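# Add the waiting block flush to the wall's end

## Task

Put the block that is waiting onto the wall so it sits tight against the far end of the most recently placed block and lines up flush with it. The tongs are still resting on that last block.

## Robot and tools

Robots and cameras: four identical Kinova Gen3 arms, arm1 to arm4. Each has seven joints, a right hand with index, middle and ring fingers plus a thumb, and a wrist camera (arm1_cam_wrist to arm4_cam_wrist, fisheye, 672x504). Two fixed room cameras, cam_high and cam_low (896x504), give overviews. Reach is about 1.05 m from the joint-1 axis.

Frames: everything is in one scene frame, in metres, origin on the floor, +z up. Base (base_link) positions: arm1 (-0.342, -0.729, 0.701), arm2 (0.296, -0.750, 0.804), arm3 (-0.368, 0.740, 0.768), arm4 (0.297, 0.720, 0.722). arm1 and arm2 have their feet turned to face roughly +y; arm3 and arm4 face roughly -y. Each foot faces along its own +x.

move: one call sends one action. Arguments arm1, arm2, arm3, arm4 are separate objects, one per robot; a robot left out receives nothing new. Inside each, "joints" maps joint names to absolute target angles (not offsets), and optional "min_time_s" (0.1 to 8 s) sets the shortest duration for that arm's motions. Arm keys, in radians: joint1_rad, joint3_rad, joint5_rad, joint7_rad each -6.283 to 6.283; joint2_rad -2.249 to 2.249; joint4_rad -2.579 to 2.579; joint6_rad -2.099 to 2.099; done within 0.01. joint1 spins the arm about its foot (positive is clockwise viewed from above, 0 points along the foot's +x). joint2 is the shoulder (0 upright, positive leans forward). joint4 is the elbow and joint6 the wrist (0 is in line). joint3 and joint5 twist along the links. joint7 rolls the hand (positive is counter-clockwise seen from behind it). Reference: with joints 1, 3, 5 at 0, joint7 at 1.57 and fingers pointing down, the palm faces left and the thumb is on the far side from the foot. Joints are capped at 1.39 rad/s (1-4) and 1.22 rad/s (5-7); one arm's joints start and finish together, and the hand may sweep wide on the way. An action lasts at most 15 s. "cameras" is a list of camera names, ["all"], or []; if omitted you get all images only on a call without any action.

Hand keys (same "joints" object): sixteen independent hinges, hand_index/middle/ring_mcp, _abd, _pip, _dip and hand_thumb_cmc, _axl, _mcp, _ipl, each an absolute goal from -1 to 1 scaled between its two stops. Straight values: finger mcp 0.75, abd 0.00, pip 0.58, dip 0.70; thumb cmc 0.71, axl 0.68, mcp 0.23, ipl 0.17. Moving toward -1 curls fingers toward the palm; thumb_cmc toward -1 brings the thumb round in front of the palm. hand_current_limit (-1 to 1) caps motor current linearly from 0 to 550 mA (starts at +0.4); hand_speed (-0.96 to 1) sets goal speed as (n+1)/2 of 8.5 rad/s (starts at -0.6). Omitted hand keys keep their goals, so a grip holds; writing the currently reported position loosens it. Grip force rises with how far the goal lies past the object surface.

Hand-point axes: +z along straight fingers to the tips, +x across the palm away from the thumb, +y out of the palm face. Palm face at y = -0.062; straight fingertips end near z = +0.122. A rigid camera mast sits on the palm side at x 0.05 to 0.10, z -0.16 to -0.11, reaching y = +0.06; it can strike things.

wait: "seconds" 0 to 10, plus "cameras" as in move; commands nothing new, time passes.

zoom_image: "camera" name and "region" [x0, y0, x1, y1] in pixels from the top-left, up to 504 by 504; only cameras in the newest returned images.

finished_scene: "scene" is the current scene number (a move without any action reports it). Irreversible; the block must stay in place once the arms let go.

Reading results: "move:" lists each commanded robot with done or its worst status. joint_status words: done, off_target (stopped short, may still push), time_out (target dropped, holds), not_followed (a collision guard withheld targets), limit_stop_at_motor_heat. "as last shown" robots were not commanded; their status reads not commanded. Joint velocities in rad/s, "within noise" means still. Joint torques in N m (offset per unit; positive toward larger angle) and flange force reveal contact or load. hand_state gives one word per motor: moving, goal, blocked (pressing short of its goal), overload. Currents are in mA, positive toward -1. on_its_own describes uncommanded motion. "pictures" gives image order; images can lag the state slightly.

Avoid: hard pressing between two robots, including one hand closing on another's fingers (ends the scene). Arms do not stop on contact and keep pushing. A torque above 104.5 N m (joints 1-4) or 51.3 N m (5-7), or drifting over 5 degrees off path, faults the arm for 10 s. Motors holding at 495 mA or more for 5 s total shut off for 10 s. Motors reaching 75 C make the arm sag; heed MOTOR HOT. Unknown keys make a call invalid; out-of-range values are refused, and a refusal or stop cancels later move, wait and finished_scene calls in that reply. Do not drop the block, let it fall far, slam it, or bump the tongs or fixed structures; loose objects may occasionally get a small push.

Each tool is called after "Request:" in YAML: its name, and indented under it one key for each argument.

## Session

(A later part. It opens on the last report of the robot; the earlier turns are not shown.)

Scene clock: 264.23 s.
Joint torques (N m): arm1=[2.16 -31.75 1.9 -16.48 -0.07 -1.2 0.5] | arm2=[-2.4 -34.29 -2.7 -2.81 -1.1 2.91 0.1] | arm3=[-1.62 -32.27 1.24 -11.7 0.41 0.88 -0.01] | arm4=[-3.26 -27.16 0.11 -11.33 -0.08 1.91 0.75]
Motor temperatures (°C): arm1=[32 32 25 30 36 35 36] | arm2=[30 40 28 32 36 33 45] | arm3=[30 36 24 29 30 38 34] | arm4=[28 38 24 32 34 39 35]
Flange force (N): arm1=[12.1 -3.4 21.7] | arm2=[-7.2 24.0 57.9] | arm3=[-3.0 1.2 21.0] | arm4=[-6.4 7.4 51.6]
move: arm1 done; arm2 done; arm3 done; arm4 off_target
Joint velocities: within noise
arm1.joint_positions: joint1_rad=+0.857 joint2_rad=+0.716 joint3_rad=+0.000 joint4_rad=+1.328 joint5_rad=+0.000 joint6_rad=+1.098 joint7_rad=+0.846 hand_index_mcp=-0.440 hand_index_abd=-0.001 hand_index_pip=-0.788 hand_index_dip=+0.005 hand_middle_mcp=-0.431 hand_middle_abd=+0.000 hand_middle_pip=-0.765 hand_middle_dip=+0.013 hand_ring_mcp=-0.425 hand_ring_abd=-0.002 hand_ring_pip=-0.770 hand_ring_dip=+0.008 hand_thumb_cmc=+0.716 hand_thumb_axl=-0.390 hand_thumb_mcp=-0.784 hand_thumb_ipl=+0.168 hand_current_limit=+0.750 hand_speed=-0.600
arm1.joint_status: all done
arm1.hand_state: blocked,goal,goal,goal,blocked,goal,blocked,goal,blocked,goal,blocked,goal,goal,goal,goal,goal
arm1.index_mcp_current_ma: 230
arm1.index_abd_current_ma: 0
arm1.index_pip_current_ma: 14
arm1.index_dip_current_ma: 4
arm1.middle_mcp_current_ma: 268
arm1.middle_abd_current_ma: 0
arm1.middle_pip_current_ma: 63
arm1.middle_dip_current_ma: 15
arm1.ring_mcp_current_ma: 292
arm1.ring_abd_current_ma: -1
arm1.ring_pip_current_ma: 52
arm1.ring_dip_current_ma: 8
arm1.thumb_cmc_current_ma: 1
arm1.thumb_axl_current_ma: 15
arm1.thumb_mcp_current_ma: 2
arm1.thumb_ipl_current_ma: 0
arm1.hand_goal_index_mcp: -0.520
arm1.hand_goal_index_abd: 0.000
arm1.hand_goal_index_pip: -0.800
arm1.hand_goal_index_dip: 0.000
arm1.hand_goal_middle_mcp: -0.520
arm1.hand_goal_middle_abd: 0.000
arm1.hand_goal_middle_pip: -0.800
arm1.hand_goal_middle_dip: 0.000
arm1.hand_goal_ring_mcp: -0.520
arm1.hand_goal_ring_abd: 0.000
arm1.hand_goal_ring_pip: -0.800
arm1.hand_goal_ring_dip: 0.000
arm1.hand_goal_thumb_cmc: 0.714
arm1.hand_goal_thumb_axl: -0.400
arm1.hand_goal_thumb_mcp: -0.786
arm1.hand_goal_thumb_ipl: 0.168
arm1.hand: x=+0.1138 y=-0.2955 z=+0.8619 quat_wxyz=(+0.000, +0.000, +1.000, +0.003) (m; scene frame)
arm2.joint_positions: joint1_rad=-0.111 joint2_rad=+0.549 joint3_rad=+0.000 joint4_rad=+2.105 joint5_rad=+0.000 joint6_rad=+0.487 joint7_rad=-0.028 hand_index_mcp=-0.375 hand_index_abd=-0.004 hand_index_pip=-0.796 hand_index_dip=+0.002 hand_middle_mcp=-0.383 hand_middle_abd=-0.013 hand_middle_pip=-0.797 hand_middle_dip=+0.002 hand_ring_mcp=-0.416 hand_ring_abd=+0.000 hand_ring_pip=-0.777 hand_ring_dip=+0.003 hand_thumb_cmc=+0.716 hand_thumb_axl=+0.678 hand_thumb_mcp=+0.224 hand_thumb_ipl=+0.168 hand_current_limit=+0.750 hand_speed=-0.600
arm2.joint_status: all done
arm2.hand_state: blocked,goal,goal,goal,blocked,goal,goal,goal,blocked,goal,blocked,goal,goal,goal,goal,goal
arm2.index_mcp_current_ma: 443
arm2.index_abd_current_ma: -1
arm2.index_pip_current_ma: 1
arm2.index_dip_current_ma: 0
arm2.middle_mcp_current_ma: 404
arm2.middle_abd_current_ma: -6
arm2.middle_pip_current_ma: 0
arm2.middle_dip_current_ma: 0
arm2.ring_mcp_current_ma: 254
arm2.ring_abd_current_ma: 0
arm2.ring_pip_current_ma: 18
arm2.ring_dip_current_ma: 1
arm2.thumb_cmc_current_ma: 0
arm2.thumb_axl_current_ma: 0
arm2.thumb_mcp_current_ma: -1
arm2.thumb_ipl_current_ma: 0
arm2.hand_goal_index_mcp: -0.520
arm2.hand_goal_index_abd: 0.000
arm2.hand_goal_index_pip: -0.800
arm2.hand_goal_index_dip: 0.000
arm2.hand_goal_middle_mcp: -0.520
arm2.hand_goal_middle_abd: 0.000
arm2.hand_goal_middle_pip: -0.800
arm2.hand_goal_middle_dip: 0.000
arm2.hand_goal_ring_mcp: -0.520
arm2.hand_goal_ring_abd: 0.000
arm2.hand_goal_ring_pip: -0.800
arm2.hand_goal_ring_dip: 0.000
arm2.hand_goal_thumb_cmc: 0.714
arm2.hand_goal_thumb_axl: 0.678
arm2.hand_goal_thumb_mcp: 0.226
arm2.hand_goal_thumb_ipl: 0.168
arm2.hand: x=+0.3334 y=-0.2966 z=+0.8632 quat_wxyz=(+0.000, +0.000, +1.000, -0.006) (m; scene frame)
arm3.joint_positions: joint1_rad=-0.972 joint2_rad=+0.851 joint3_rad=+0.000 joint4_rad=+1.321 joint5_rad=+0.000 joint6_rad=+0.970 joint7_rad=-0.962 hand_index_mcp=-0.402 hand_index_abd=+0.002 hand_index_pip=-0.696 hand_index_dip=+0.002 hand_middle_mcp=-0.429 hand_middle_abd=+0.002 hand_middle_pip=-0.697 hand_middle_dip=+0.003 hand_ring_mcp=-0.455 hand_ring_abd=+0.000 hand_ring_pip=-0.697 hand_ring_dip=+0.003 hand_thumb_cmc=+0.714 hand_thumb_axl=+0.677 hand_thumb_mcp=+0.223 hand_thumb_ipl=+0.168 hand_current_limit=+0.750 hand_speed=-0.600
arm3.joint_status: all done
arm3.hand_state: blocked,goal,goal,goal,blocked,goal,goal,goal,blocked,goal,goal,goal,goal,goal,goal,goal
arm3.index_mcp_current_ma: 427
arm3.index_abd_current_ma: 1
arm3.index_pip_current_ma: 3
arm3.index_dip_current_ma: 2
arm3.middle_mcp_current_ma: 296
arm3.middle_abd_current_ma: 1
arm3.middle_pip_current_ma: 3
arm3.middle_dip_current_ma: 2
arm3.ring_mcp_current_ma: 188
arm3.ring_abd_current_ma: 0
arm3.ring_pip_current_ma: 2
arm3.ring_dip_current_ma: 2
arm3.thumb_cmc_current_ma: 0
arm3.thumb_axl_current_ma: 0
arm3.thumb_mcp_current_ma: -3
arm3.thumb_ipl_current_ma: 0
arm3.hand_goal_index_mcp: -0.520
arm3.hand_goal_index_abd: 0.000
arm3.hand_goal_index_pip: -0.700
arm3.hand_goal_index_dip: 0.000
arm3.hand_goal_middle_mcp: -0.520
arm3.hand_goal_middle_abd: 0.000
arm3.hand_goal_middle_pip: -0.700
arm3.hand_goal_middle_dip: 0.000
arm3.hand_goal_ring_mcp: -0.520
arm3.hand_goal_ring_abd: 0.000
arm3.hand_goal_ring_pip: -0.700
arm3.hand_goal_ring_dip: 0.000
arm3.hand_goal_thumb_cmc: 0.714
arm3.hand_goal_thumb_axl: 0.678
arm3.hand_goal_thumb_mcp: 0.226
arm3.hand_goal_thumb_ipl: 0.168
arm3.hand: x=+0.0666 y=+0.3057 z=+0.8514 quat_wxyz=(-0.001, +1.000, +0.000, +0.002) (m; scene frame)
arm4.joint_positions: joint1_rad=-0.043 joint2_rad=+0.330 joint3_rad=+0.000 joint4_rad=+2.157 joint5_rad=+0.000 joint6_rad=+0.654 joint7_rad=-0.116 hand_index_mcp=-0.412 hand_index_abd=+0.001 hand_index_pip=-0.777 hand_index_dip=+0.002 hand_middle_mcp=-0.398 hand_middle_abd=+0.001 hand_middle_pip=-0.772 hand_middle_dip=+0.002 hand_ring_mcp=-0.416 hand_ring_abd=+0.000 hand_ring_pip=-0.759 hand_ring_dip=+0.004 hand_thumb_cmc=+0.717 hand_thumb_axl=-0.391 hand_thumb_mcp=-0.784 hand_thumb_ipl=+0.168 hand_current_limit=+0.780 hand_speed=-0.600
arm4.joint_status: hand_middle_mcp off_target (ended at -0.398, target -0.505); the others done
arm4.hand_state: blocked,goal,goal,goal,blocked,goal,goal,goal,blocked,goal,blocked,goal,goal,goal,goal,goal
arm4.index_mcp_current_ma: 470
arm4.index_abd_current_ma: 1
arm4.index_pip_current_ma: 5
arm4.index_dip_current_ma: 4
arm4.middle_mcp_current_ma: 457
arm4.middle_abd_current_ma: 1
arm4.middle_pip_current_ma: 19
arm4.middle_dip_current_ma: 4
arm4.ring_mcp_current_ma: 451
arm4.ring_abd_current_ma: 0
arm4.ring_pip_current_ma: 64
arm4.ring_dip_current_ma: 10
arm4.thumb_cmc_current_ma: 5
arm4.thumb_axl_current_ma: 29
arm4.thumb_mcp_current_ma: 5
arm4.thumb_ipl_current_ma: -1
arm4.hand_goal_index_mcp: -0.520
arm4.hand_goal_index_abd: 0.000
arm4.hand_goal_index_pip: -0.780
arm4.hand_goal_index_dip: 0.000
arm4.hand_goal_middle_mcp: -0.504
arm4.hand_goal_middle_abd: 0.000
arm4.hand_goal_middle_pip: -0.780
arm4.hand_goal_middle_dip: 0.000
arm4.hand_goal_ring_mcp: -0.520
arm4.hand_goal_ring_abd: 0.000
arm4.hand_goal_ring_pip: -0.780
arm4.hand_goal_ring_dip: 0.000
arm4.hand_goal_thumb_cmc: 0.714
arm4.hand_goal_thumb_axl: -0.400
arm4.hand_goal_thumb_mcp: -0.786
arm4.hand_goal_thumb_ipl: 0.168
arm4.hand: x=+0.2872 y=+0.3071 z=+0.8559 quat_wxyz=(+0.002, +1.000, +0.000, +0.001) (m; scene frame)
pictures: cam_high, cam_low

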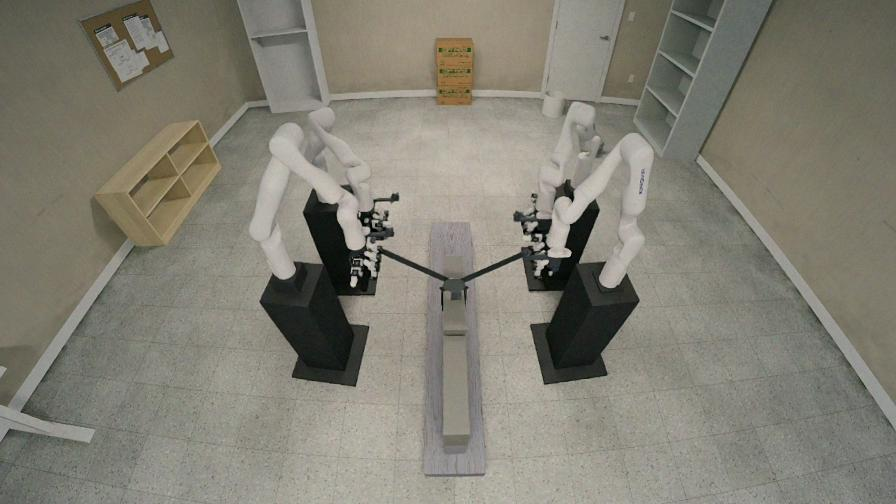

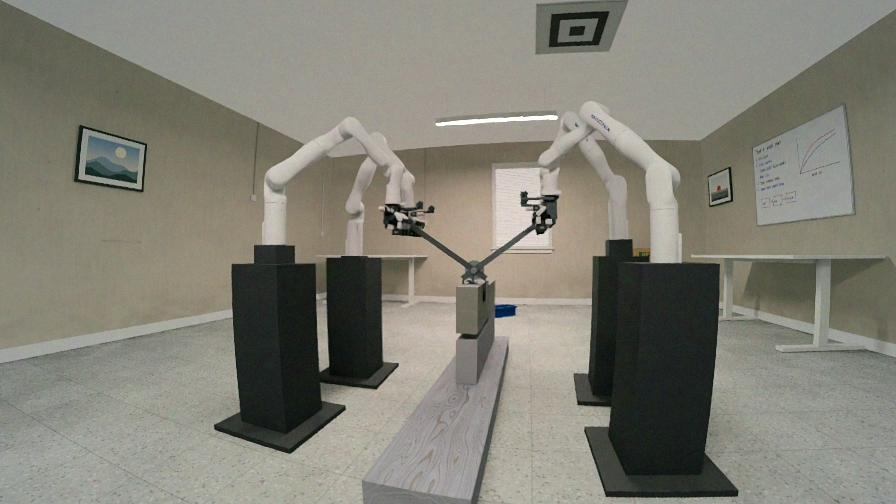

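Request:
move:
  arm1: {"joints": {"joint1_rad": 0.8581, "joint2_rad": 0.7317, "joint4_rad": 1.3486, "joint6_rad": 1.0613, "joint7_rad": 0.8468}, "min_time_s": 1.5}
  arm2: {"joints": {"joint1_rad": -0.1112, "joint2_rad": 0.5873, "joint4_rad": 2.1171, "joint6_rad": 0.4372, "joint7_rad": -0.0278}, "min_time_s": 1.5}
  arm3: {"joints": {"joint1_rad": -0.9711, "joint2_rad": 0.8736, "joint4_rad": 1.3288, "joint6_rad": 0.9392, "joint7_rad": -0.9612}, "min_time_s": 1.5}
  arm4: {"joints": {"joint1_rad": -0.0432, "joint2_rad": 0.3655, "joint4_rad": 2.1751, "joint6_rad": 0.601, "joint7_rad": -0.1155, "hand_index_mcp": -0.515}, "min_time_s": 1.5}
  cameras: ["cam_high", "cam_low"]

Request:
zoom_image:
  camera: "cam_high"
  region: [436, 308, 476, 348]

Request:
zoom_image:
  camera: "cam_low"
  region: [445, 320, 505, 380]

Scene clock: 271.50 s.
Joint torques (N m): arm1=[2.32 -35.76 2.17 -17.04 0.2 -0.58 0.58] | arm2=[-2.18 -32.05 -2.41 -2.18 -0.81 2.29 0.08] | arm3=[-1.07 -31.4 1.66 -11.66 0.59 0.37 0.08] | arm4=[-3.4 -28.02 -0.09 -9.92 -0.27 2.22 0.71]
Motor temperatures (°C): arm1=[32 32 25 30 36 35 36] | arm2=[30 40 28 31 36 33 45] | arm3=[30 36 24 30 30 38 34] | arm4=[28 38 24 32 34 39 35]
Flange force (N): arm1=[9.6 -0.8 28.5] | arm2=[-6.5 20.5 51.2] | arm3=[-3.7 -0.7 18.6] | arm4=[-7.3 9.0 54.0]
move: arm1 done; arm2 done; arm3 done; arm4 off_target
Joint velocities: within noise
arm1.joint_positions: joint1_rad=+0.858 joint2_rad=+0.732 joint3_rad=+0.000 joint4_rad=+1.349 joint5_rad=+0.000 joint6_rad=+1.061 joint7_rad=+0.847 hand_index_mcp=-0.440 hand_index_abd=-0.001 hand_index_pip=-0.788 hand_index_dip=+0.005 hand_middle_mcp=-0.431 hand_middle_abd=+0.000 hand_middle_pip=-0.765 hand_middle_dip=+0.013 hand_ring_mcp=-0.425 hand_ring_abd=-0.002 hand_ring_pip=-0.770 hand_ring_dip=+0.008 hand_thumb_cmc=+0.716 hand_thumb_axl=-0.390 hand_thumb_mcp=-0.784 hand_thumb_ipl=+0.168 hand_current_limit=+0.750 hand_speed=-0.600
arm1.joint_status: all done
arm1.hand_state: blocked,goal,goal,goal,blocked,goal,blocked,goal,blocked,goal,blocked,goal,goal,goal,goal,goal
arm1.index_mcp_current_ma: 230
arm1.index_abd_current_ma: 0
arm1.index_pip_current_ma: 14
arm1.index_dip_current_ma: 4
arm1.middle_mcp_current_ma: 268
arm1.middle_abd_current_ma: 0
arm1.middle_pip_current_ma: 63
arm1.middle_dip_current_ma: 15
arm1.ring_mcp_current_ma: 292
arm1.ring_abd_current_ma: -1
arm1.ring_pip_current_ma: 52
arm1.ring_dip_current_ma: 8
arm1.thumb_cmc_current_ma: 1
arm1.thumb_axl_current_ma: 15
arm1.thumb_mcp_current_ma: 2
arm1.thumb_ipl_current_ma: 0
arm1.hand_goal_index_mcp: -0.520
arm1.hand_goal_index_abd: 0.000
arm1.hand_goal_index_pip: -0.800
arm1.hand_goal_index_dip: 0.000
arm1.hand_goal_middle_mcp: -0.520
arm1.hand_goal_middle_abd: 0.000
arm1.hand_goal_middle_pip: -0.800
arm1.hand_goal_middle_dip: 0.000
arm1.hand_goal_ring_mcp: -0.520
arm1.hand_goal_ring_abd: 0.000
arm1.hand_goal_ring_pip: -0.800
arm1.hand_goal_ring_dip: 0.000
arm1.hand_goal_thumb_cmc: 0.714
arm1.hand_goal_thumb_axl: -0.400
arm1.hand_goal_thumb_mcp: -0.786
arm1.hand_goal_thumb_ipl: 0.168
arm1.hand: x=+0.1139 y=-0.2962 z=+0.8471 quat_wxyz=(+0.000, +0.000, +1.000, +0.003) (m; scene frame)
arm2.joint_positions: joint1_rad=-0.111 joint2_rad=+0.587 joint3_rad=+0.000 joint4_rad=+2.117 joint5_rad=+0.000 joint6_rad=+0.437 joint7_rad=-0.028 hand_index_mcp=-0.375 hand_index_abd=-0.004 hand_index_pip=-0.796 hand_index_dip=+0.002 hand_middle_mcp=-0.383 hand_middle_abd=-0.013 hand_middle_pip=-0.797 hand_middle_dip=+0.002 hand_ring_mcp=-0.416 hand_ring_abd=+0.000 hand_ring_pip=-0.777 hand_ring_dip=+0.003 hand_thumb_cmc=+0.716 hand_thumb_axl=+0.678 hand_thumb_mcp=+0.224 hand_thumb_ipl=+0.168 hand_current_limit=+0.750 hand_speed=-0.600
arm2.joint_status: all done
arm2.hand_state: blocked,goal,goal,goal,blocked,goal,goal,goal,blocked,goal,blocked,goal,goal,goal,goal,goal
arm2.index_mcp_current_ma: 443
arm2.index_abd_current_ma: -1
arm2.index_pip_current_ma: 1
arm2.index_dip_current_ma: 0
arm2.middle_mcp_current_ma: 404
arm2.middle_abd_current_ma: -6
arm2.middle_pip_current_ma: 0
arm2.middle_dip_current_ma: 0
arm2.ring_mcp_current_ma: 254
arm2.ring_abd_current_ma: 0
arm2.ring_pip_current_ma: 18
arm2.ring_dip_current_ma: 1
arm2.thumb_cmc_current_ma: 0
arm2.thumb_axl_current_ma: 0
arm2.thumb_mcp_current_ma: -1
arm2.thumb_ipl_current_ma: 0
arm2.hand_goal_index_mcp: -0.520
arm2.hand_goal_index_abd: 0.000
arm2.hand_goal_index_pip: -0.800
arm2.hand_goal_index_dip: 0.000
arm2.hand_goal_middle_mcp: -0.520
arm2.hand_goal_middle_abd: 0.000
arm2.hand_goal_middle_pip: -0.800
arm2.hand_goal_middle_dip: 0.000
arm2.hand_goal_ring_mcp: -0.520
arm2.hand_goal_ring_abd: 0.000
arm2.hand_goal_ring_pip: -0.800
arm2.hand_goal_ring_dip: 0.000
arm2.hand_goal_thumb_cmc: 0.714
arm2.hand_goal_thumb_axl: 0.678
arm2.hand_goal_thumb_mcp: 0.226
arm2.hand_goal_thumb_ipl: 0.168
arm2.hand: x=+0.3334 y=-0.2973 z=+0.8477 quat_wxyz=(+0.000, +0.000, +1.000, -0.006) (m; scene frame)
arm3.joint_positions: joint1_rad=-0.971 joint2_rad=+0.874 joint3_rad=+0.000 joint4_rad=+1.329 joint5_rad=+0.000 joint6_rad=+0.939 joint7_rad=-0.961 hand_index_mcp=-0.402 hand_index_abd=+0.002 hand_index_pip=-0.696 hand_index_dip=+0.002 hand_middle_mcp=-0.429 hand_middle_abd=+0.002 hand_middle_pip=-0.697 hand_middle_dip=+0.003 hand_ring_mcp=-0.455 hand_ring_abd=+0.000 hand_ring_pip=-0.697 hand_ring_dip=+0.003 hand_thumb_cmc=+0.714 hand_thumb_axl=+0.677 hand_thumb_mcp=+0.223 hand_thumb_ipl=+0.168 hand_current_limit=+0.750 hand_speed=-0.600
arm3.joint_status: all done
arm3.hand_state: blocked,goal,goal,goal,blocked,goal,goal,goal,blocked,goal,goal,goal,goal,goal,goal,goal
arm3.index_mcp_current_ma: 427
arm3.index_abd_current_ma: 1
arm3.index_pip_current_ma: 3
arm3.index_dip_current_ma: 2
arm3.middle_mcp_current_ma: 296
arm3.middle_abd_current_ma: 1
arm3.middle_pip_current_ma: 3
arm3.middle_dip_current_ma: 2
arm3.ring_mcp_current_ma: 188
arm3.ring_abd_current_ma: 0
arm3.ring_pip_current_ma: 2
arm3.ring_dip_current_ma: 2
arm3.thumb_cmc_current_ma: 0
arm3.thumb_axl_current_ma: 0
arm3.thumb_mcp_current_ma: -3
arm3.thumb_ipl_current_ma: 0
arm3.hand_goal_index_mcp: -0.520
arm3.hand_goal_index_abd: 0.000
arm3.hand_goal_index_pip: -0.700
arm3.hand_goal_index_dip: 0.000
arm3.hand_goal_middle_mcp: -0.520
arm3.hand_goal_middle_abd: 0.000
arm3.hand_goal_middle_pip: -0.700
arm3.hand_goal_middle_dip: 0.000
arm3.hand_goal_ring_mcp: -0.520
arm3.hand_goal_ring_abd: 0.000
arm3.hand_goal_ring_pip: -0.700
arm3.hand_goal_ring_dip: 0.000
arm3.hand_goal_thumb_cmc: 0.714
arm3.hand_goal_thumb_axl: 0.678
arm3.hand_goal_thumb_mcp: 0.226
arm3.hand_goal_thumb_ipl: 0.168
arm3.hand: x=+0.0667 y=+0.3049 z=+0.8363 quat_wxyz=(-0.001, +1.000, +0.000, +0.002) (m; scene frame)
arm4.joint_positions: joint1_rad=-0.043 joint2_rad=+0.366 joint3_rad=+0.000 joint4_rad=+2.175 joint5_rad=+0.000 joint6_rad=+0.601 joint7_rad=-0.116 hand_index_mcp=-0.408 hand_index_abd=+0.000 hand_index_pip=-0.777 hand_index_dip=+0.002 hand_middle_mcp=-0.394 hand_middle_abd=+0.001 hand_middle_pip=-0.772 hand_middle_dip=+0.002 hand_ring_mcp=-0.412 hand_ring_abd=-0.002 hand_ring_pip=-0.759 hand_ring_dip=+0.004 hand_thumb_cmc=+0.717 hand_thumb_axl=-0.391 hand_thumb_mcp=-0.784 hand_thumb_ipl=+0.168 hand_current_limit=+0.780 hand_speed=-0.600
arm4.joint_status: hand_index_mcp off_target (ended at -0.408, target -0.515); the others done
arm4.hand_state: blocked,goal,goal,goal,blocked,goal,goal,goal,blocked,goal,blocked,goal,goal,goal,goal,goal
arm4.index_mcp_current_ma: 458
arm4.index_abd_current_ma: 0
arm4.index_pip_current_ma: 5
arm4.index_dip_current_ma: 4
arm4.middle_mcp_current_ma: 478
arm4.middle_abd_current_ma: 1
arm4.middle_pip_current_ma: 19
arm4.middle_dip_current_ma: 4
arm4.ring_mcp_current_ma: 472
arm4.ring_abd_current_ma: -3
arm4.ring_pip_current_ma: 64
arm4.ring_dip_current_ma: 10
arm4.thumb_cmc_current_ma: 5
arm4.thumb_axl_current_ma: 29
arm4.thumb_mcp_current_ma: 5
arm4.thumb_ipl_current_ma: -1
arm4.hand_goal_index_mcp: -0.514
arm4.hand_goal_index_abd: 0.000
arm4.hand_goal_index_pip: -0.780
arm4.hand_goal_index_dip: 0.000
arm4.hand_goal_middle_mcp: -0.504
arm4.hand_goal_middle_abd: 0.000
arm4.hand_goal_middle_pip: -0.780
arm4.hand_goal_middle_dip: 0.000
arm4.hand_goal_ring_mcp: -0.520
arm4.hand_goal_ring_abd: 0.000
arm4.hand_goal_ring_pip: -0.780
arm4.hand_goal_ring_dip: 0.000
arm4.hand_goal_thumb_cmc: 0.714
arm4.hand_goal_thumb_axl: -0.400
arm4.hand_goal_thumb_mcp: -0.786
arm4.hand_goal_thumb_ipl: 0.168
arm4.hand: x=+0.2873 y=+0.3065 z=+0.8409 quat_wxyz=(+0.002, +1.000, +0.000, +0.001) (m; scene frame)
pictures: cam_high, cam_low

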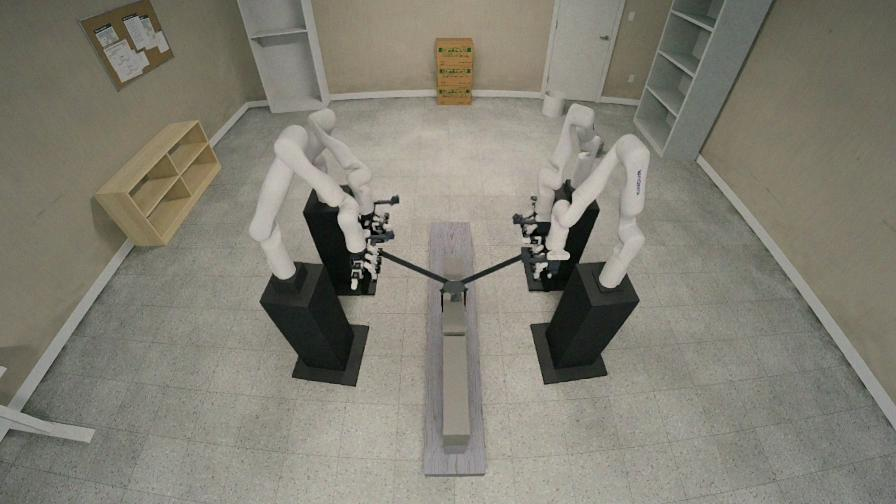

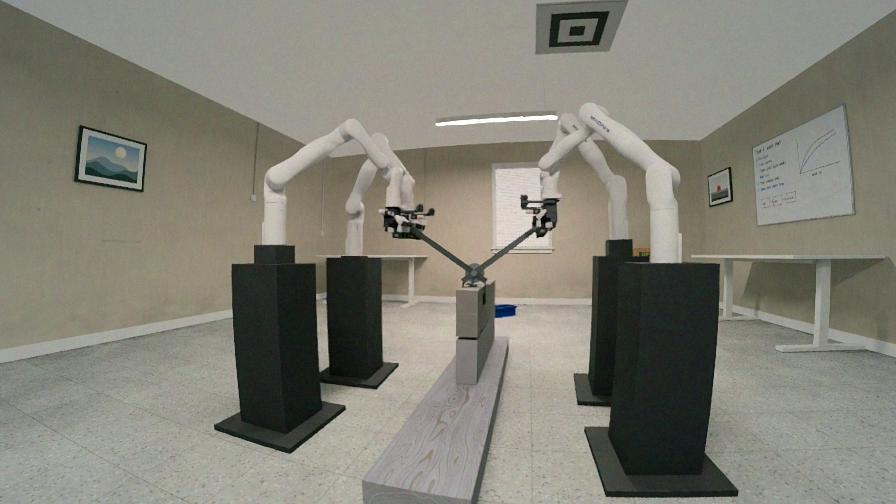

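Scaled by 12.600 from the camera's 896x504 image, which has a finer 1280x720 frame.

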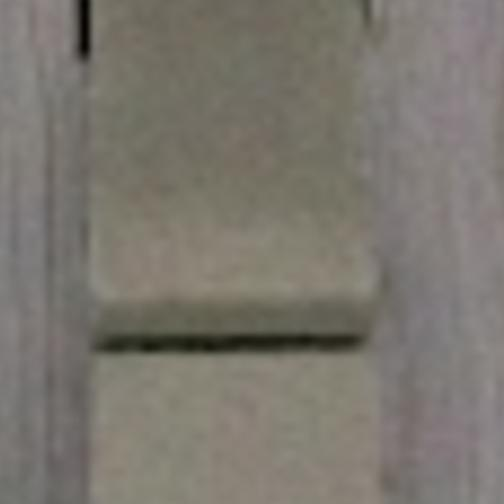

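Scaled by 8.400 from the camera's 896x504 image, which has a finer 1280x720 frame.

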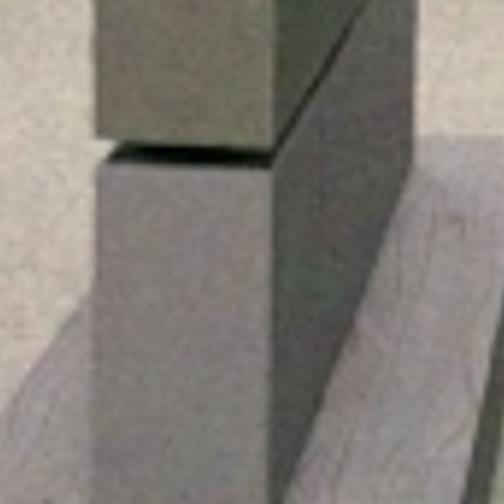

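Request:
move:
  arm1: {"joints":{"joint2_rad":0.7382,"joint4_rad":1.3554,"joint6_rad":1.0480},"min_time_s":1.3}
  arm2: {"joints":{"joint2_rad":0.5999,"joint4_rad":2.1200,"joint6_rad":0.4217},"min_time_s":1.3}
  arm3: {"joints":{"joint2_rad":0.8808,"joint4_rad":1.3321,"joint6_rad":0.9287},"min_time_s":1.3}
  arm4: {"joints":{"joint2_rad":0.3793,"joint4_rad":2.1822,"joint6_rad":0.5801},"min_time_s":1.3}
  cameras: ["cam_high","cam_low"]

Request:
zoom_image:
  camera: "cam_low"
  region: [425, 300, 505, 380]

Request:
zoom_image:
  camera: "cam_high"
  region: [415, 250, 495, 330]

Scene clock: 282.50 s.
Joint torques (N m): arm1=[1.96 -31.78 2.1 -16.22 0.23 -1.47 0.47] | arm2=[-2.13 -34.45 -2.28 -1.07 -0.75 3.02 0.12] | arm3=[-1.57 -35.91 1.48 -11.71 0.48 1.56 -0.08] | arm4=[-3.7 -25.15 -0.54 -9.15 -0.41 1.67 0.73]
Motor temperatures (°C): arm1=[32 32 25 30 36 35 36] | arm2=[30 40 28 31 36 33 45] | arm3=[30 36 24 29 30 38 34] | arm4=[28 38 24 32 34 39 35]
Flange force (N): arm1=[11.7 -3.6 20.6] | arm2=[-6.4 24.0 59.2] | arm3=[-0.3 3.3 27.7] | arm4=[-8.5 6.2 44.5]
move: arm1 done; arm2 done; arm3 done; arm4 done
Joint velocities: within noise
arm1.joint_positions: joint1_rad=+0.858 joint2_rad=+0.738 joint3_rad=+0.000 joint4_rad=+1.355 joint5_rad=+0.000 joint6_rad=+1.048 joint7_rad=+0.847 hand_index_mcp=-0.440 hand_index_abd=-0.001 hand_index_pip=-0.788 hand_index_dip=+0.005 hand_middle_mcp=-0.431 hand_middle_abd=+0.000 hand_middle_pip=-0.765 hand_middle_dip=+0.013 hand_ring_mcp=-0.425 hand_ring_abd=-0.001 hand_ring_pip=-0.770 hand_ring_dip=+0.008 hand_thumb_cmc=+0.716 hand_thumb_axl=-0.390 hand_thumb_mcp=-0.784 hand_thumb_ipl=+0.168 hand_current_limit=+0.750 hand_speed=-0.600
arm1.joint_status: all done
arm1.hand_state: blocked,goal,goal,goal,blocked,goal,blocked,goal,blocked,goal,blocked,goal,goal,goal,goal,goal
arm1.index_mcp_current_ma: 230
arm1.index_abd_current_ma: 0
arm1.index_pip_current_ma: 14
arm1.index_dip_current_ma: 4
arm1.middle_mcp_current_ma: 268
arm1.middle_abd_current_ma: 0
arm1.middle_pip_current_ma: 63
arm1.middle_dip_current_ma: 15
arm1.ring_mcp_current_ma: 292
arm1.ring_abd_current_ma: -1
arm1.ring_pip_current_ma: 52
arm1.ring_dip_current_ma: 8
arm1.thumb_cmc_current_ma: 1
arm1.thumb_axl_current_ma: 15
arm1.thumb_mcp_current_ma: 2
arm1.thumb_ipl_current_ma: 0
arm1.hand_goal_index_mcp: -0.520
arm1.hand_goal_index_abd: 0.000
arm1.hand_goal_index_pip: -0.800
arm1.hand_goal_index_dip: 0.000
arm1.hand_goal_middle_mcp: -0.520
arm1.hand_goal_middle_abd: 0.000
arm1.hand_goal_middle_pip: -0.800
arm1.hand_goal_middle_dip: 0.000
arm1.hand_goal_ring_mcp: -0.520
arm1.hand_goal_ring_abd: 0.000
arm1.hand_goal_ring_pip: -0.800
arm1.hand_goal_ring_dip: 0.000
arm1.hand_goal_thumb_cmc: 0.714
arm1.hand_goal_thumb_axl: -0.400
arm1.hand_goal_thumb_mcp: -0.786
arm1.hand_goal_thumb_ipl: 0.168
arm1.hand: x=+0.1139 y=-0.2962 z=+0.8417 quat_wxyz=(+0.000, +0.000, +1.000, +0.003) (m; scene frame)
arm2.joint_positions: joint1_rad=-0.111 joint2_rad=+0.600 joint3_rad=+0.000 joint4_rad=+2.120 joint5_rad=+0.000 joint6_rad=+0.422 joint7_rad=-0.028 hand_index_mcp=-0.375 hand_index_abd=-0.004 hand_index_pip=-0.796 hand_index_dip=+0.002 hand_middle_mcp=-0.383 hand_middle_abd=-0.013 hand_middle_pip=-0.797 hand_middle_dip=+0.002 hand_ring_mcp=-0.416 hand_ring_abd=+0.000 hand_ring_pip=-0.777 hand_ring_dip=+0.003 hand_thumb_cmc=+0.716 hand_thumb_axl=+0.678 hand_thumb_mcp=+0.224 hand_thumb_ipl=+0.168 hand_current_limit=+0.750 hand_speed=-0.600
arm2.joint_status: all done
arm2.hand_state: blocked,goal,goal,goal,blocked,goal,goal,goal,blocked,goal,blocked,goal,goal,goal,goal,goal
arm2.index_mcp_current_ma: 443
arm2.index_abd_current_ma: -1
arm2.index_pip_current_ma: 1
arm2.index_dip_current_ma: 0
arm2.middle_mcp_current_ma: 404
arm2.middle_abd_current_ma: -6
arm2.middle_pip_current_ma: 0
arm2.middle_dip_current_ma: 0
arm2.ring_mcp_current_ma: 254
arm2.ring_abd_current_ma: 0
arm2.ring_pip_current_ma: 18
arm2.ring_dip_current_ma: 1
arm2.thumb_cmc_current_ma: 0
arm2.thumb_axl_current_ma: 0
arm2.thumb_mcp_current_ma: -1
arm2.thumb_ipl_current_ma: 0
arm2.hand_goal_index_mcp: -0.520
arm2.hand_goal_index_abd: 0.000
arm2.hand_goal_index_pip: -0.800
arm2.hand_goal_index_dip: 0.000
arm2.hand_goal_middle_mcp: -0.520
arm2.hand_goal_middle_abd: 0.000
arm2.hand_goal_middle_pip: -0.800
arm2.hand_goal_middle_dip: 0.000
arm2.hand_goal_ring_mcp: -0.520
arm2.hand_goal_ring_abd: 0.000
arm2.hand_goal_ring_pip: -0.800
arm2.hand_goal_ring_dip: 0.000
arm2.hand_goal_thumb_cmc: 0.714
arm2.hand_goal_thumb_axl: 0.678
arm2.hand_goal_thumb_mcp: 0.226
arm2.hand_goal_thumb_ipl: 0.168
arm2.hand: x=+0.3334 y=-0.2974 z=+0.8427 quat_wxyz=(+0.000, +0.000, +1.000, -0.006) (m; scene frame)
arm3.joint_positions: joint1_rad=-0.971 joint2_rad=+0.881 joint3_rad=+0.000 joint4_rad=+1.332 joint5_rad=+0.000 joint6_rad=+0.929 joint7_rad=-0.961 hand_index_mcp=-0.402 hand_index_abd=+0.002 hand_index_pip=-0.696 hand_index_dip=+0.002 hand_middle_mcp=-0.429 hand_middle_abd=+0.002 hand_middle_pip=-0.697 hand_middle_dip=+0.003 hand_ring_mcp=-0.455 hand_ring_abd=+0.000 hand_ring_pip=-0.697 hand_ring_dip=+0.003 hand_thumb_cmc=+0.714 hand_thumb_axl=+0.677 hand_thumb_mcp=+0.223 hand_thumb_ipl=+0.168 hand_current_limit=+0.750 hand_speed=-0.600
arm3.joint_status: all done
arm3.hand_state: blocked,goal,goal,goal,blocked,goal,goal,goal,blocked,goal,goal,goal,goal,goal,goal,goal
arm3.index_mcp_current_ma: 427
arm3.index_abd_current_ma: 1
arm3.index_pip_current_ma: 3
arm3.index_dip_current_ma: 2
arm3.middle_mcp_current_ma: 296
arm3.middle_abd_current_ma: 1
arm3.middle_pip_current_ma: 3
arm3.middle_dip_current_ma: 2
arm3.ring_mcp_current_ma: 188
arm3.ring_abd_current_ma: 0
arm3.ring_pip_current_ma: 2
arm3.ring_dip_current_ma: 2
arm3.thumb_cmc_current_ma: 0
arm3.thumb_axl_current_ma: 0
arm3.thumb_mcp_current_ma: -3
arm3.thumb_ipl_current_ma: 0
arm3.hand_goal_index_mcp: -0.520
arm3.hand_goal_index_abd: 0.000
arm3.hand_goal_index_pip: -0.700
arm3.hand_goal_index_dip: 0.000
arm3.hand_goal_middle_mcp: -0.520
arm3.hand_goal_middle_abd: 0.000
arm3.hand_goal_middle_pip: -0.700
arm3.hand_goal_middle_dip: 0.000
arm3.hand_goal_ring_mcp: -0.520
arm3.hand_goal_ring_abd: 0.000
arm3.hand_goal_ring_pip: -0.700
arm3.hand_goal_ring_dip: 0.000
arm3.hand_goal_thumb_cmc: 0.714
arm3.hand_goal_thumb_axl: 0.678
arm3.hand_goal_thumb_mcp: 0.226
arm3.hand_goal_thumb_ipl: 0.168
arm3.hand: x=+0.0667 y=+0.3049 z=+0.8313 quat_wxyz=(-0.001, +1.000, +0.000, +0.002) (m; scene frame)
arm4.joint_positions: joint1_rad=-0.043 joint2_rad=+0.379 joint3_rad=+0.000 joint4_rad=+2.182 joint5_rad=+0.000 joint6_rad=+0.580 joint7_rad=-0.115 hand_index_mcp=-0.408 hand_index_abd=+0.000 hand_index_pip=-0.777 hand_index_dip=+0.002 hand_middle_mcp=-0.394 hand_middle_abd=+0.001 hand_middle_pip=-0.772 hand_middle_dip=+0.002 hand_ring_mcp=-0.412 hand_ring_abd=-0.002 hand_ring_pip=-0.759 hand_ring_dip=+0.004 hand_thumb_cmc=+0.717 hand_thumb_axl=-0.391 hand_thumb_mcp=-0.784 hand_thumb_ipl=+0.168 hand_current_limit=+0.780 hand_speed=-0.600
arm4.joint_status: all done
arm4.hand_state: blocked,goal,goal,goal,blocked,goal,goal,goal,blocked,goal,blocked,goal,goal,goal,goal,goal
arm4.index_mcp_current_ma: 458
arm4.index_abd_current_ma: 0
arm4.index_pip_current_ma: 5
arm4.index_dip_current_ma: 4
arm4.middle_mcp_current_ma: 478
arm4.middle_abd_current_ma: 1
arm4.middle_pip_current_ma: 19
arm4.middle_dip_current_ma: 4
arm4.ring_mcp_current_ma: 472
arm4.ring_abd_current_ma: -3
arm4.ring_pip_current_ma: 64
arm4.ring_dip_current_ma: 10
arm4.thumb_cmc_current_ma: 5
arm4.thumb_axl_current_ma: 29
arm4.thumb_mcp_current_ma: 5
arm4.thumb_ipl_current_ma: -1
arm4.hand_goal_index_mcp: -0.514
arm4.hand_goal_index_abd: 0.000
arm4.hand_goal_index_pip: -0.780
arm4.hand_goal_index_dip: 0.000
arm4.hand_goal_middle_mcp: -0.504
arm4.hand_goal_middle_abd: 0.000
arm4.hand_goal_middle_pip: -0.780
arm4.hand_goal_middle_dip: 0.000
arm4.hand_goal_ring_mcp: -0.520
arm4.hand_goal_ring_abd: 0.000
arm4.hand_goal_ring_pip: -0.780
arm4.hand_goal_ring_dip: 0.000
arm4.hand_goal_thumb_cmc: 0.714
arm4.hand_goal_thumb_axl: -0.400
arm4.hand_goal_thumb_mcp: -0.786
arm4.hand_goal_thumb_ipl: 0.168
arm4.hand: x=+0.2873 y=+0.3065 z=+0.8351 quat_wxyz=(+0.002, +1.000, +0.000, +0.001) (m; scene frame)
pictures: cam_high, cam_low

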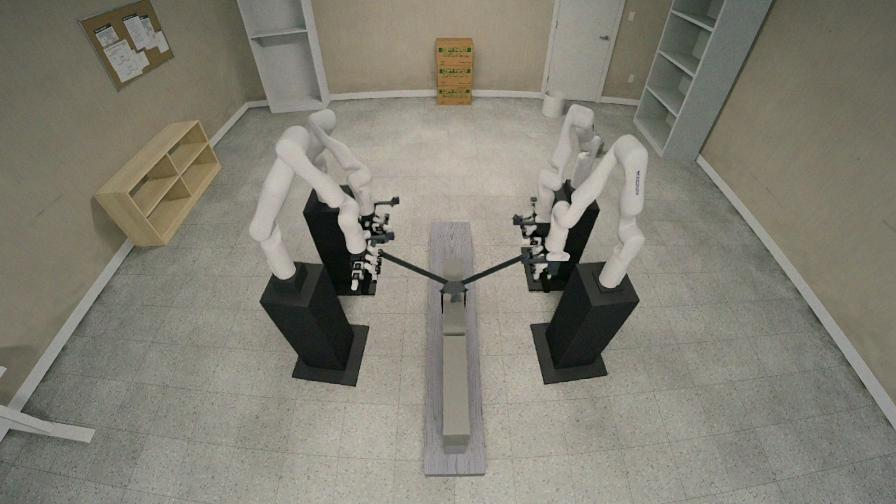

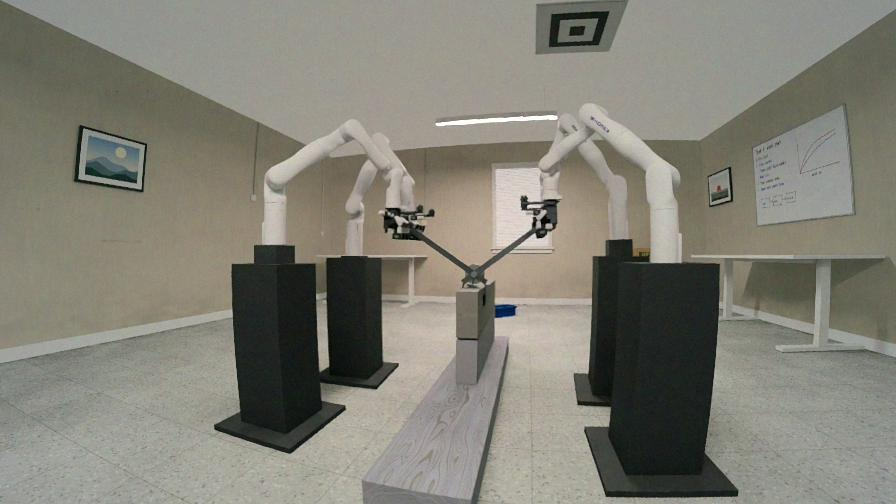

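Scaled by 6.300 from the camera's 896x504 image, which has a finer 1280x720 frame.

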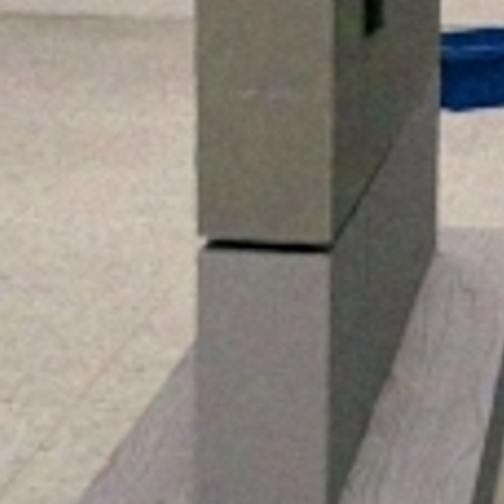

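Scaled by 6.300 from the camera's 896x504 image, which has a finer 1280x720 frame.

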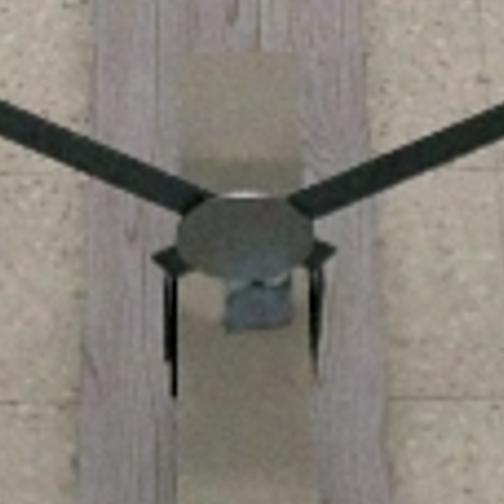

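Request:
zoom_image:
  camera: "cam_low"
  region: [450, 325, 490, 355]

Request:
zoom_image:
  camera: "cam_high"
  region: [435, 280, 475, 310]

Scaled by 12.600 from the camera's 896x504 image, which has a finer 1280x720 frame.

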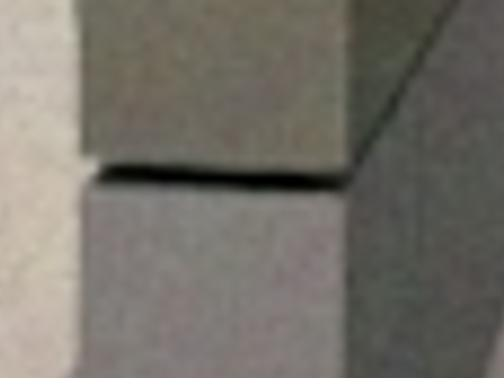

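Scaled by 12.600 from the camera's 896x504 image, which has a finer 1280x720 frame.

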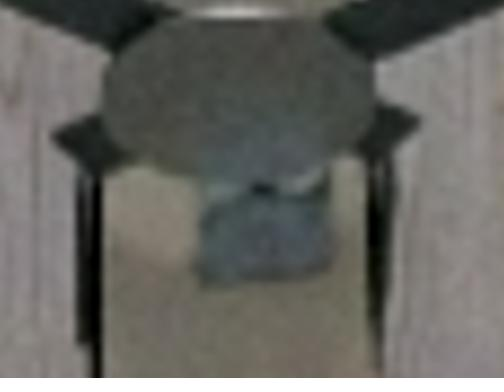

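Request:
zoom_image:
  camera: "cam_high"
  region: [435, 315, 475, 345]

Scaled by 12.600 from the camera's 896x504 image, which has a finer 1280x720 frame.

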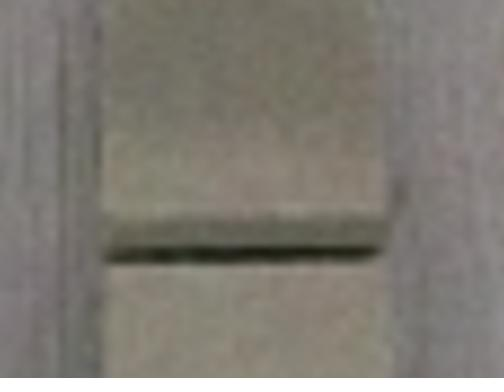

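Request:
zoom_image:
  camera: "cam_high"
  region: [462, 320, 474, 350]

Request:
zoom_image:
  camera: "cam_high"
  region: [436, 320, 448, 350]

Scaled by 16.800 from the camera's 896x504 image, which has a finer 1280x720 frame.

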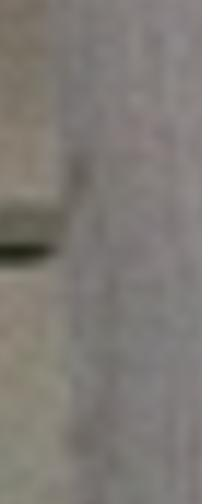

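Scaled by 16.800 from the camera's 896x504 image, which has a finer 1280x720 frame.

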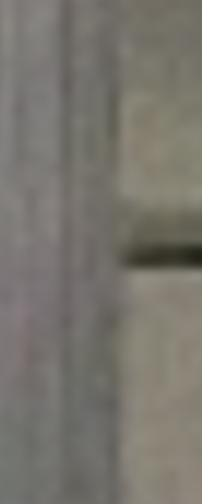

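Request:
move:
  arm1: {"joints":{"joint1_rad":0.8670,"joint2_rad":0.7555,"joint4_rad":1.3309,"joint6_rad":1.0552,"joint7_rad":0.8557},"min_time_s":2.5}
  arm2: {"joints":{"joint1_rad":-0.0891,"joint2_rad":0.6090,"joint4_rad":2.1174,"joint6_rad":0.4152,"joint7_rad":-0.0057},"min_time_s":2.5}
  arm3: {"joints":{"joint1_rad":-0.9795,"joint2_rad":0.8973,"joint4_rad":1.3064,"joint6_rad":0.9379,"joint7_rad":-0.9696},"min_time_s":2.5}
  arm4: {"joints":{"joint1_rad":-0.0675,"joint2_rad":0.3862,"joint4_rad":2.1868,"joint6_rad":0.5686,"joint7_rad":-0.1398},"min_time_s":2.5}
  cameras: ["cam_high","cam_low"]

Request:
zoom_image:
  camera: "cam_high"
  region: [435, 315, 475, 345]

Request:
zoom_image:
  camera: "cam_low"
  region: [450, 325, 490, 355]

Scene clock: 298.63 s.
Joint torques (N m): arm1=[2.33 -32.67 2.39 -15.72 0.29 -0.86 0.5] | arm2=[-2.1 -34.38 -2.34 -1.66 -0.83 2.57 0.06] | arm3=[-0.27 -35.69 2.64 -12.81 1.05 0.69 0.02] | arm4=[-4.03 -25.33 -0.87 -7.25 -0.55 2.64 0.72]
Motor temperatures (°C): arm1=[32 32 25 30 36 35 36] | arm2=[30 39 28 31 36 33 45] | arm3=[30 36 24 30 30 38 34] | arm4=[28 37 24 32 34 39 35]
Flange force (N): arm1=[10.7 -1.8 21.9] | arm2=[-6.9 22.1 57.8] | arm3=[-1.7 -0.8 25.6] | arm4=[-9.2 10.5 46.5]
move: arm1 done; arm2 done; arm3 done; arm4 done
Joint velocities: within noise
arm1.joint_positions: joint1_rad=+0.867 joint2_rad=+0.756 joint3_rad=+0.000 joint4_rad=+1.331 joint5_rad=+0.000 joint6_rad=+1.055 joint7_rad=+0.856 hand_index_mcp=-0.440 hand_index_abd=-0.001 hand_index_pip=-0.788 hand_index_dip=+0.005 hand_middle_mcp=-0.431 hand_middle_abd=+0.000 hand_middle_pip=-0.765 hand_middle_dip=+0.013 hand_ring_mcp=-0.425 hand_ring_abd=-0.001 hand_ring_pip=-0.770 hand_ring_dip=+0.008 hand_thumb_cmc=+0.716 hand_thumb_axl=-0.390 hand_thumb_mcp=-0.784 hand_thumb_ipl=+0.168 hand_current_limit=+0.750 hand_speed=-0.600
arm1.joint_status: all done
arm1.hand_state: blocked,goal,goal,goal,blocked,goal,blocked,goal,blocked,goal,blocked,goal,goal,goal,goal,goal
arm1.index_mcp_current_ma: 230
arm1.index_abd_current_ma: 0
arm1.index_pip_current_ma: 14
arm1.index_dip_current_ma: 4
arm1.middle_mcp_current_ma: 268
arm1.middle_abd_current_ma: 0
arm1.middle_pip_current_ma: 63
arm1.middle_dip_current_ma: 15
arm1.ring_mcp_current_ma: 292
arm1.ring_abd_current_ma: -1
arm1.ring_pip_current_ma: 52
arm1.ring_dip_current_ma: 8
arm1.thumb_cmc_current_ma: 1
arm1.thumb_axl_current_ma: 15
arm1.thumb_mcp_current_ma: 2
arm1.thumb_ipl_current_ma: 0
arm1.hand_goal_index_mcp: -0.520
arm1.hand_goal_index_abd: 0.000
arm1.hand_goal_index_pip: -0.800
arm1.hand_goal_index_dip: 0.000
arm1.hand_goal_middle_mcp: -0.520
arm1.hand_goal_middle_abd: 0.000
arm1.hand_goal_middle_pip: -0.800
arm1.hand_goal_middle_dip: 0.000
arm1.hand_goal_ring_mcp: -0.520
arm1.hand_goal_ring_abd: 0.000
arm1.hand_goal_ring_pip: -0.800
arm1.hand_goal_ring_dip: 0.000
arm1.hand_goal_thumb_cmc: 0.714
arm1.hand_goal_thumb_axl: -0.400
arm1.hand_goal_thumb_mcp: -0.786
arm1.hand_goal_thumb_ipl: 0.168
arm1.hand: x=+0.1218 y=-0.2957 z=+0.8387 quat_wxyz=(+0.000, +0.000, +1.000, +0.003) (m; scene frame)
arm2.joint_positions: joint1_rad=-0.089 joint2_rad=+0.609 joint3_rad=+0.000 joint4_rad=+2.117 joint5_rad=+0.000 joint6_rad=+0.415 joint7_rad=-0.006 hand_index_mcp=-0.375 hand_index_abd=-0.004 hand_index_pip=-0.796 hand_index_dip=+0.002 hand_middle_mcp=-0.383 hand_middle_abd=-0.014 hand_middle_pip=-0.797 hand_middle_dip=+0.002 hand_ring_mcp=-0.416 hand_ring_abd=+0.000 hand_ring_pip=-0.777 hand_ring_dip=+0.003 hand_thumb_cmc=+0.716 hand_thumb_axl=+0.678 hand_thumb_mcp=+0.224 hand_thumb_ipl=+0.168 hand_current_limit=+0.750 hand_speed=-0.600
arm2.joint_status: all done
arm2.hand_state: blocked,goal,goal,goal,blocked,goal,goal,goal,blocked,goal,blocked,goal,goal,goal,goal,goal
arm2.index_mcp_current_ma: 443
arm2.index_abd_current_ma: -1
arm2.index_pip_current_ma: 1
arm2.index_dip_current_ma: 0
arm2.middle_mcp_current_ma: 404
arm2.middle_abd_current_ma: -6
arm2.middle_pip_current_ma: 0
arm2.middle_dip_current_ma: 0
arm2.ring_mcp_current_ma: 254
arm2.ring_abd_current_ma: 0
arm2.ring_pip_current_ma: 18
arm2.ring_dip_current_ma: 1
arm2.thumb_cmc_current_ma: 0
arm2.thumb_axl_current_ma: 0
arm2.thumb_mcp_current_ma: -1
arm2.thumb_ipl_current_ma: 0
arm2.hand_goal_index_mcp: -0.520
arm2.hand_goal_index_abd: 0.000
arm2.hand_goal_index_pip: -0.800
arm2.hand_goal_index_dip: 0.000
arm2.hand_goal_middle_mcp: -0.520
arm2.hand_goal_middle_abd: 0.000
arm2.hand_goal_middle_pip: -0.800
arm2.hand_goal_middle_dip: 0.000
arm2.hand_goal_ring_mcp: -0.520
arm2.hand_goal_ring_abd: 0.000
arm2.hand_goal_ring_pip: -0.800
arm2.hand_goal_ring_dip: 0.000
arm2.hand_goal_thumb_cmc: 0.714
arm2.hand_goal_thumb_axl: 0.678
arm2.hand_goal_thumb_mcp: 0.226
arm2.hand_goal_thumb_ipl: 0.168
arm2.hand: x=+0.3415 y=-0.2966 z=+0.8396 quat_wxyz=(+0.000, +0.000, +1.000, -0.006) (m; scene frame)
arm3.joint_positions: joint1_rad=-0.980 joint2_rad=+0.897 joint3_rad=+0.000 joint4_rad=+1.306 joint5_rad=+0.000 joint6_rad=+0.938 joint7_rad=-0.970 hand_index_mcp=-0.402 hand_index_abd=+0.002 hand_index_pip=-0.696 hand_index_dip=+0.002 hand_middle_mcp=-0.429 hand_middle_abd=+0.002 hand_middle_pip=-0.697 hand_middle_dip=+0.003 hand_ring_mcp=-0.455 hand_ring_abd=+0.000 hand_ring_pip=-0.697 hand_ring_dip=+0.003 hand_thumb_cmc=+0.714 hand_thumb_axl=+0.677 hand_thumb_mcp=+0.223 hand_thumb_ipl=+0.168 hand_current_limit=+0.750 hand_speed=-0.600
arm3.joint_status: all done
arm3.hand_state: blocked,goal,goal,goal,blocked,goal,goal,goal,blocked,goal,goal,goal,goal,goal,goal,goal
arm3.index_mcp_current_ma: 427
arm3.index_abd_current_ma: 1
arm3.index_pip_current_ma: 3
arm3.index_dip_current_ma: 2
arm3.middle_mcp_current_ma: 296
arm3.middle_abd_current_ma: 1
arm3.middle_pip_current_ma: 3
arm3.middle_dip_current_ma: 2
arm3.ring_mcp_current_ma: 188
arm3.ring_abd_current_ma: 0
arm3.ring_pip_current_ma: 2
arm3.ring_dip_current_ma: 2
arm3.thumb_cmc_current_ma: 0
arm3.thumb_axl_current_ma: 0
arm3.thumb_mcp_current_ma: -3
arm3.thumb_ipl_current_ma: 0
arm3.hand_goal_index_mcp: -0.520
arm3.hand_goal_index_abd: 0.000
arm3.hand_goal_index_pip: -0.700
arm3.hand_goal_index_dip: 0.000
arm3.hand_goal_middle_mcp: -0.520
arm3.hand_goal_middle_abd: 0.000
arm3.hand_goal_middle_pip: -0.700
arm3.hand_goal_middle_dip: 0.000
arm3.hand_goal_ring_mcp: -0.520
arm3.hand_goal_ring_abd: 0.000
arm3.hand_goal_ring_pip: -0.700
arm3.hand_goal_ring_dip: 0.000
arm3.hand_goal_thumb_cmc: 0.714
arm3.hand_goal_thumb_axl: 0.678
arm3.hand_goal_thumb_mcp: 0.226
arm3.hand_goal_thumb_ipl: 0.168
arm3.hand: x=+0.0747 y=+0.3053 z=+0.8283 quat_wxyz=(-0.001, +1.000, +0.000, +0.002) (m; scene frame)
arm4.joint_positions: joint1_rad=-0.068 joint2_rad=+0.386 joint3_rad=+0.000 joint4_rad=+2.187 joint5_rad=+0.000 joint6_rad=+0.569 joint7_rad=-0.140 hand_index_mcp=-0.408 hand_index_abd=-0.001 hand_index_pip=-0.777 hand_index_dip=+0.002 hand_middle_mcp=-0.394 hand_middle_abd=+0.001 hand_middle_pip=-0.772 hand_middle_dip=+0.002 hand_ring_mcp=-0.412 hand_ring_abd=-0.002 hand_ring_pip=-0.759 hand_ring_dip=+0.004 hand_thumb_cmc=+0.717 hand_thumb_axl=-0.391 hand_thumb_mcp=-0.784 hand_thumb_ipl=+0.168 hand_current_limit=+0.780 hand_speed=-0.600
arm4.joint_status: all done
arm4.hand_state: blocked,goal,goal,goal,blocked,goal,goal,goal,blocked,goal,blocked,goal,goal,goal,goal,goal
arm4.index_mcp_current_ma: 458
arm4.index_abd_current_ma: -2
arm4.index_pip_current_ma: 5
arm4.index_dip_current_ma: 4
arm4.middle_mcp_current_ma: 478
arm4.middle_abd_current_ma: 1
arm4.middle_pip_current_ma: 19
arm4.middle_dip_current_ma: 4
arm4.ring_mcp_current_ma: 472
arm4.ring_abd_current_ma: -3
arm4.ring_pip_current_ma: 64
arm4.ring_dip_current_ma: 10
arm4.thumb_cmc_current_ma: 5
arm4.thumb_axl_current_ma: 29
arm4.thumb_mcp_current_ma: 5
arm4.thumb_ipl_current_ma: -1
arm4.hand_goal_index_mcp: -0.514
arm4.hand_goal_index_abd: 0.000
arm4.hand_goal_index_pip: -0.780
arm4.hand_goal_index_dip: 0.000
arm4.hand_goal_middle_mcp: -0.504
arm4.hand_goal_middle_abd: 0.000
arm4.hand_goal_middle_pip: -0.780
arm4.hand_goal_middle_dip: 0.000
arm4.hand_goal_ring_mcp: -0.520
arm4.hand_goal_ring_abd: 0.000
arm4.hand_goal_ring_pip: -0.780
arm4.hand_goal_ring_dip: 0.000
arm4.hand_goal_thumb_cmc: 0.714
arm4.hand_goal_thumb_axl: -0.400
arm4.hand_goal_thumb_mcp: -0.786
arm4.hand_goal_thumb_ipl: 0.168
arm4.hand: x=+0.2952 y=+0.3073 z=+0.8321 quat_wxyz=(+0.002, +1.000, +0.000, +0.001) (m; scene frame)
pictures: cam_high, cam_low

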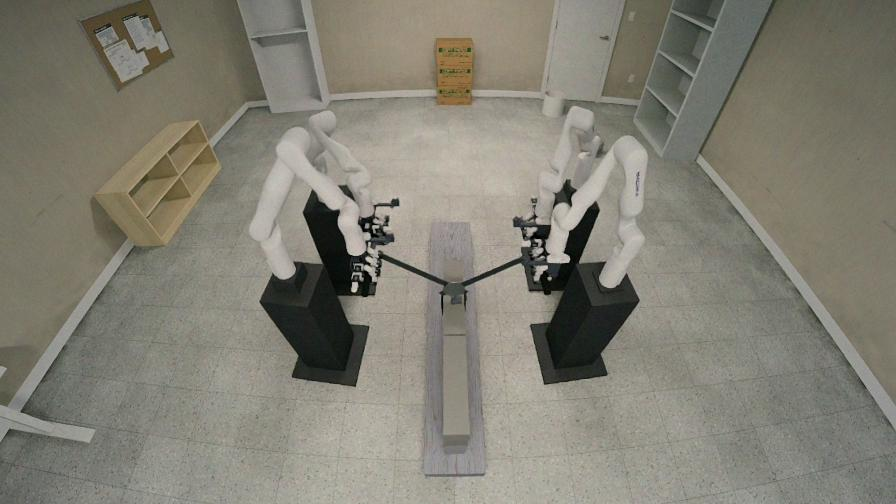

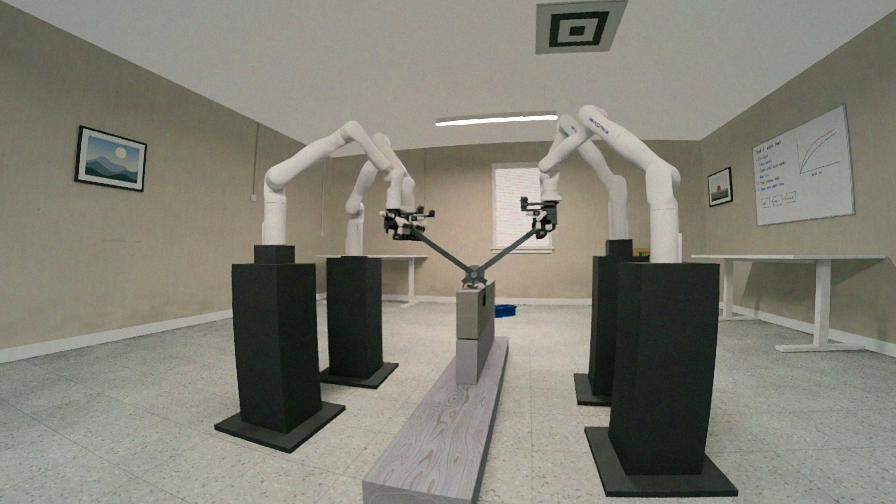

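Scaled by 12.600 from the camera's 896x504 image, which has a finer 1280x720 frame.

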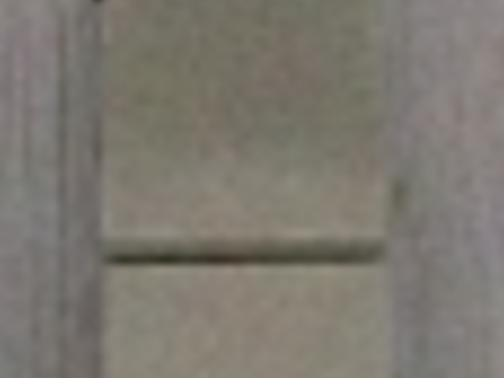

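Scaled by 12.600 from the camera's 896x504 image, which has a finer 1280x720 frame.

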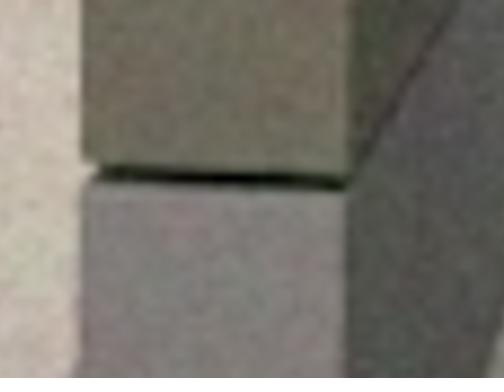

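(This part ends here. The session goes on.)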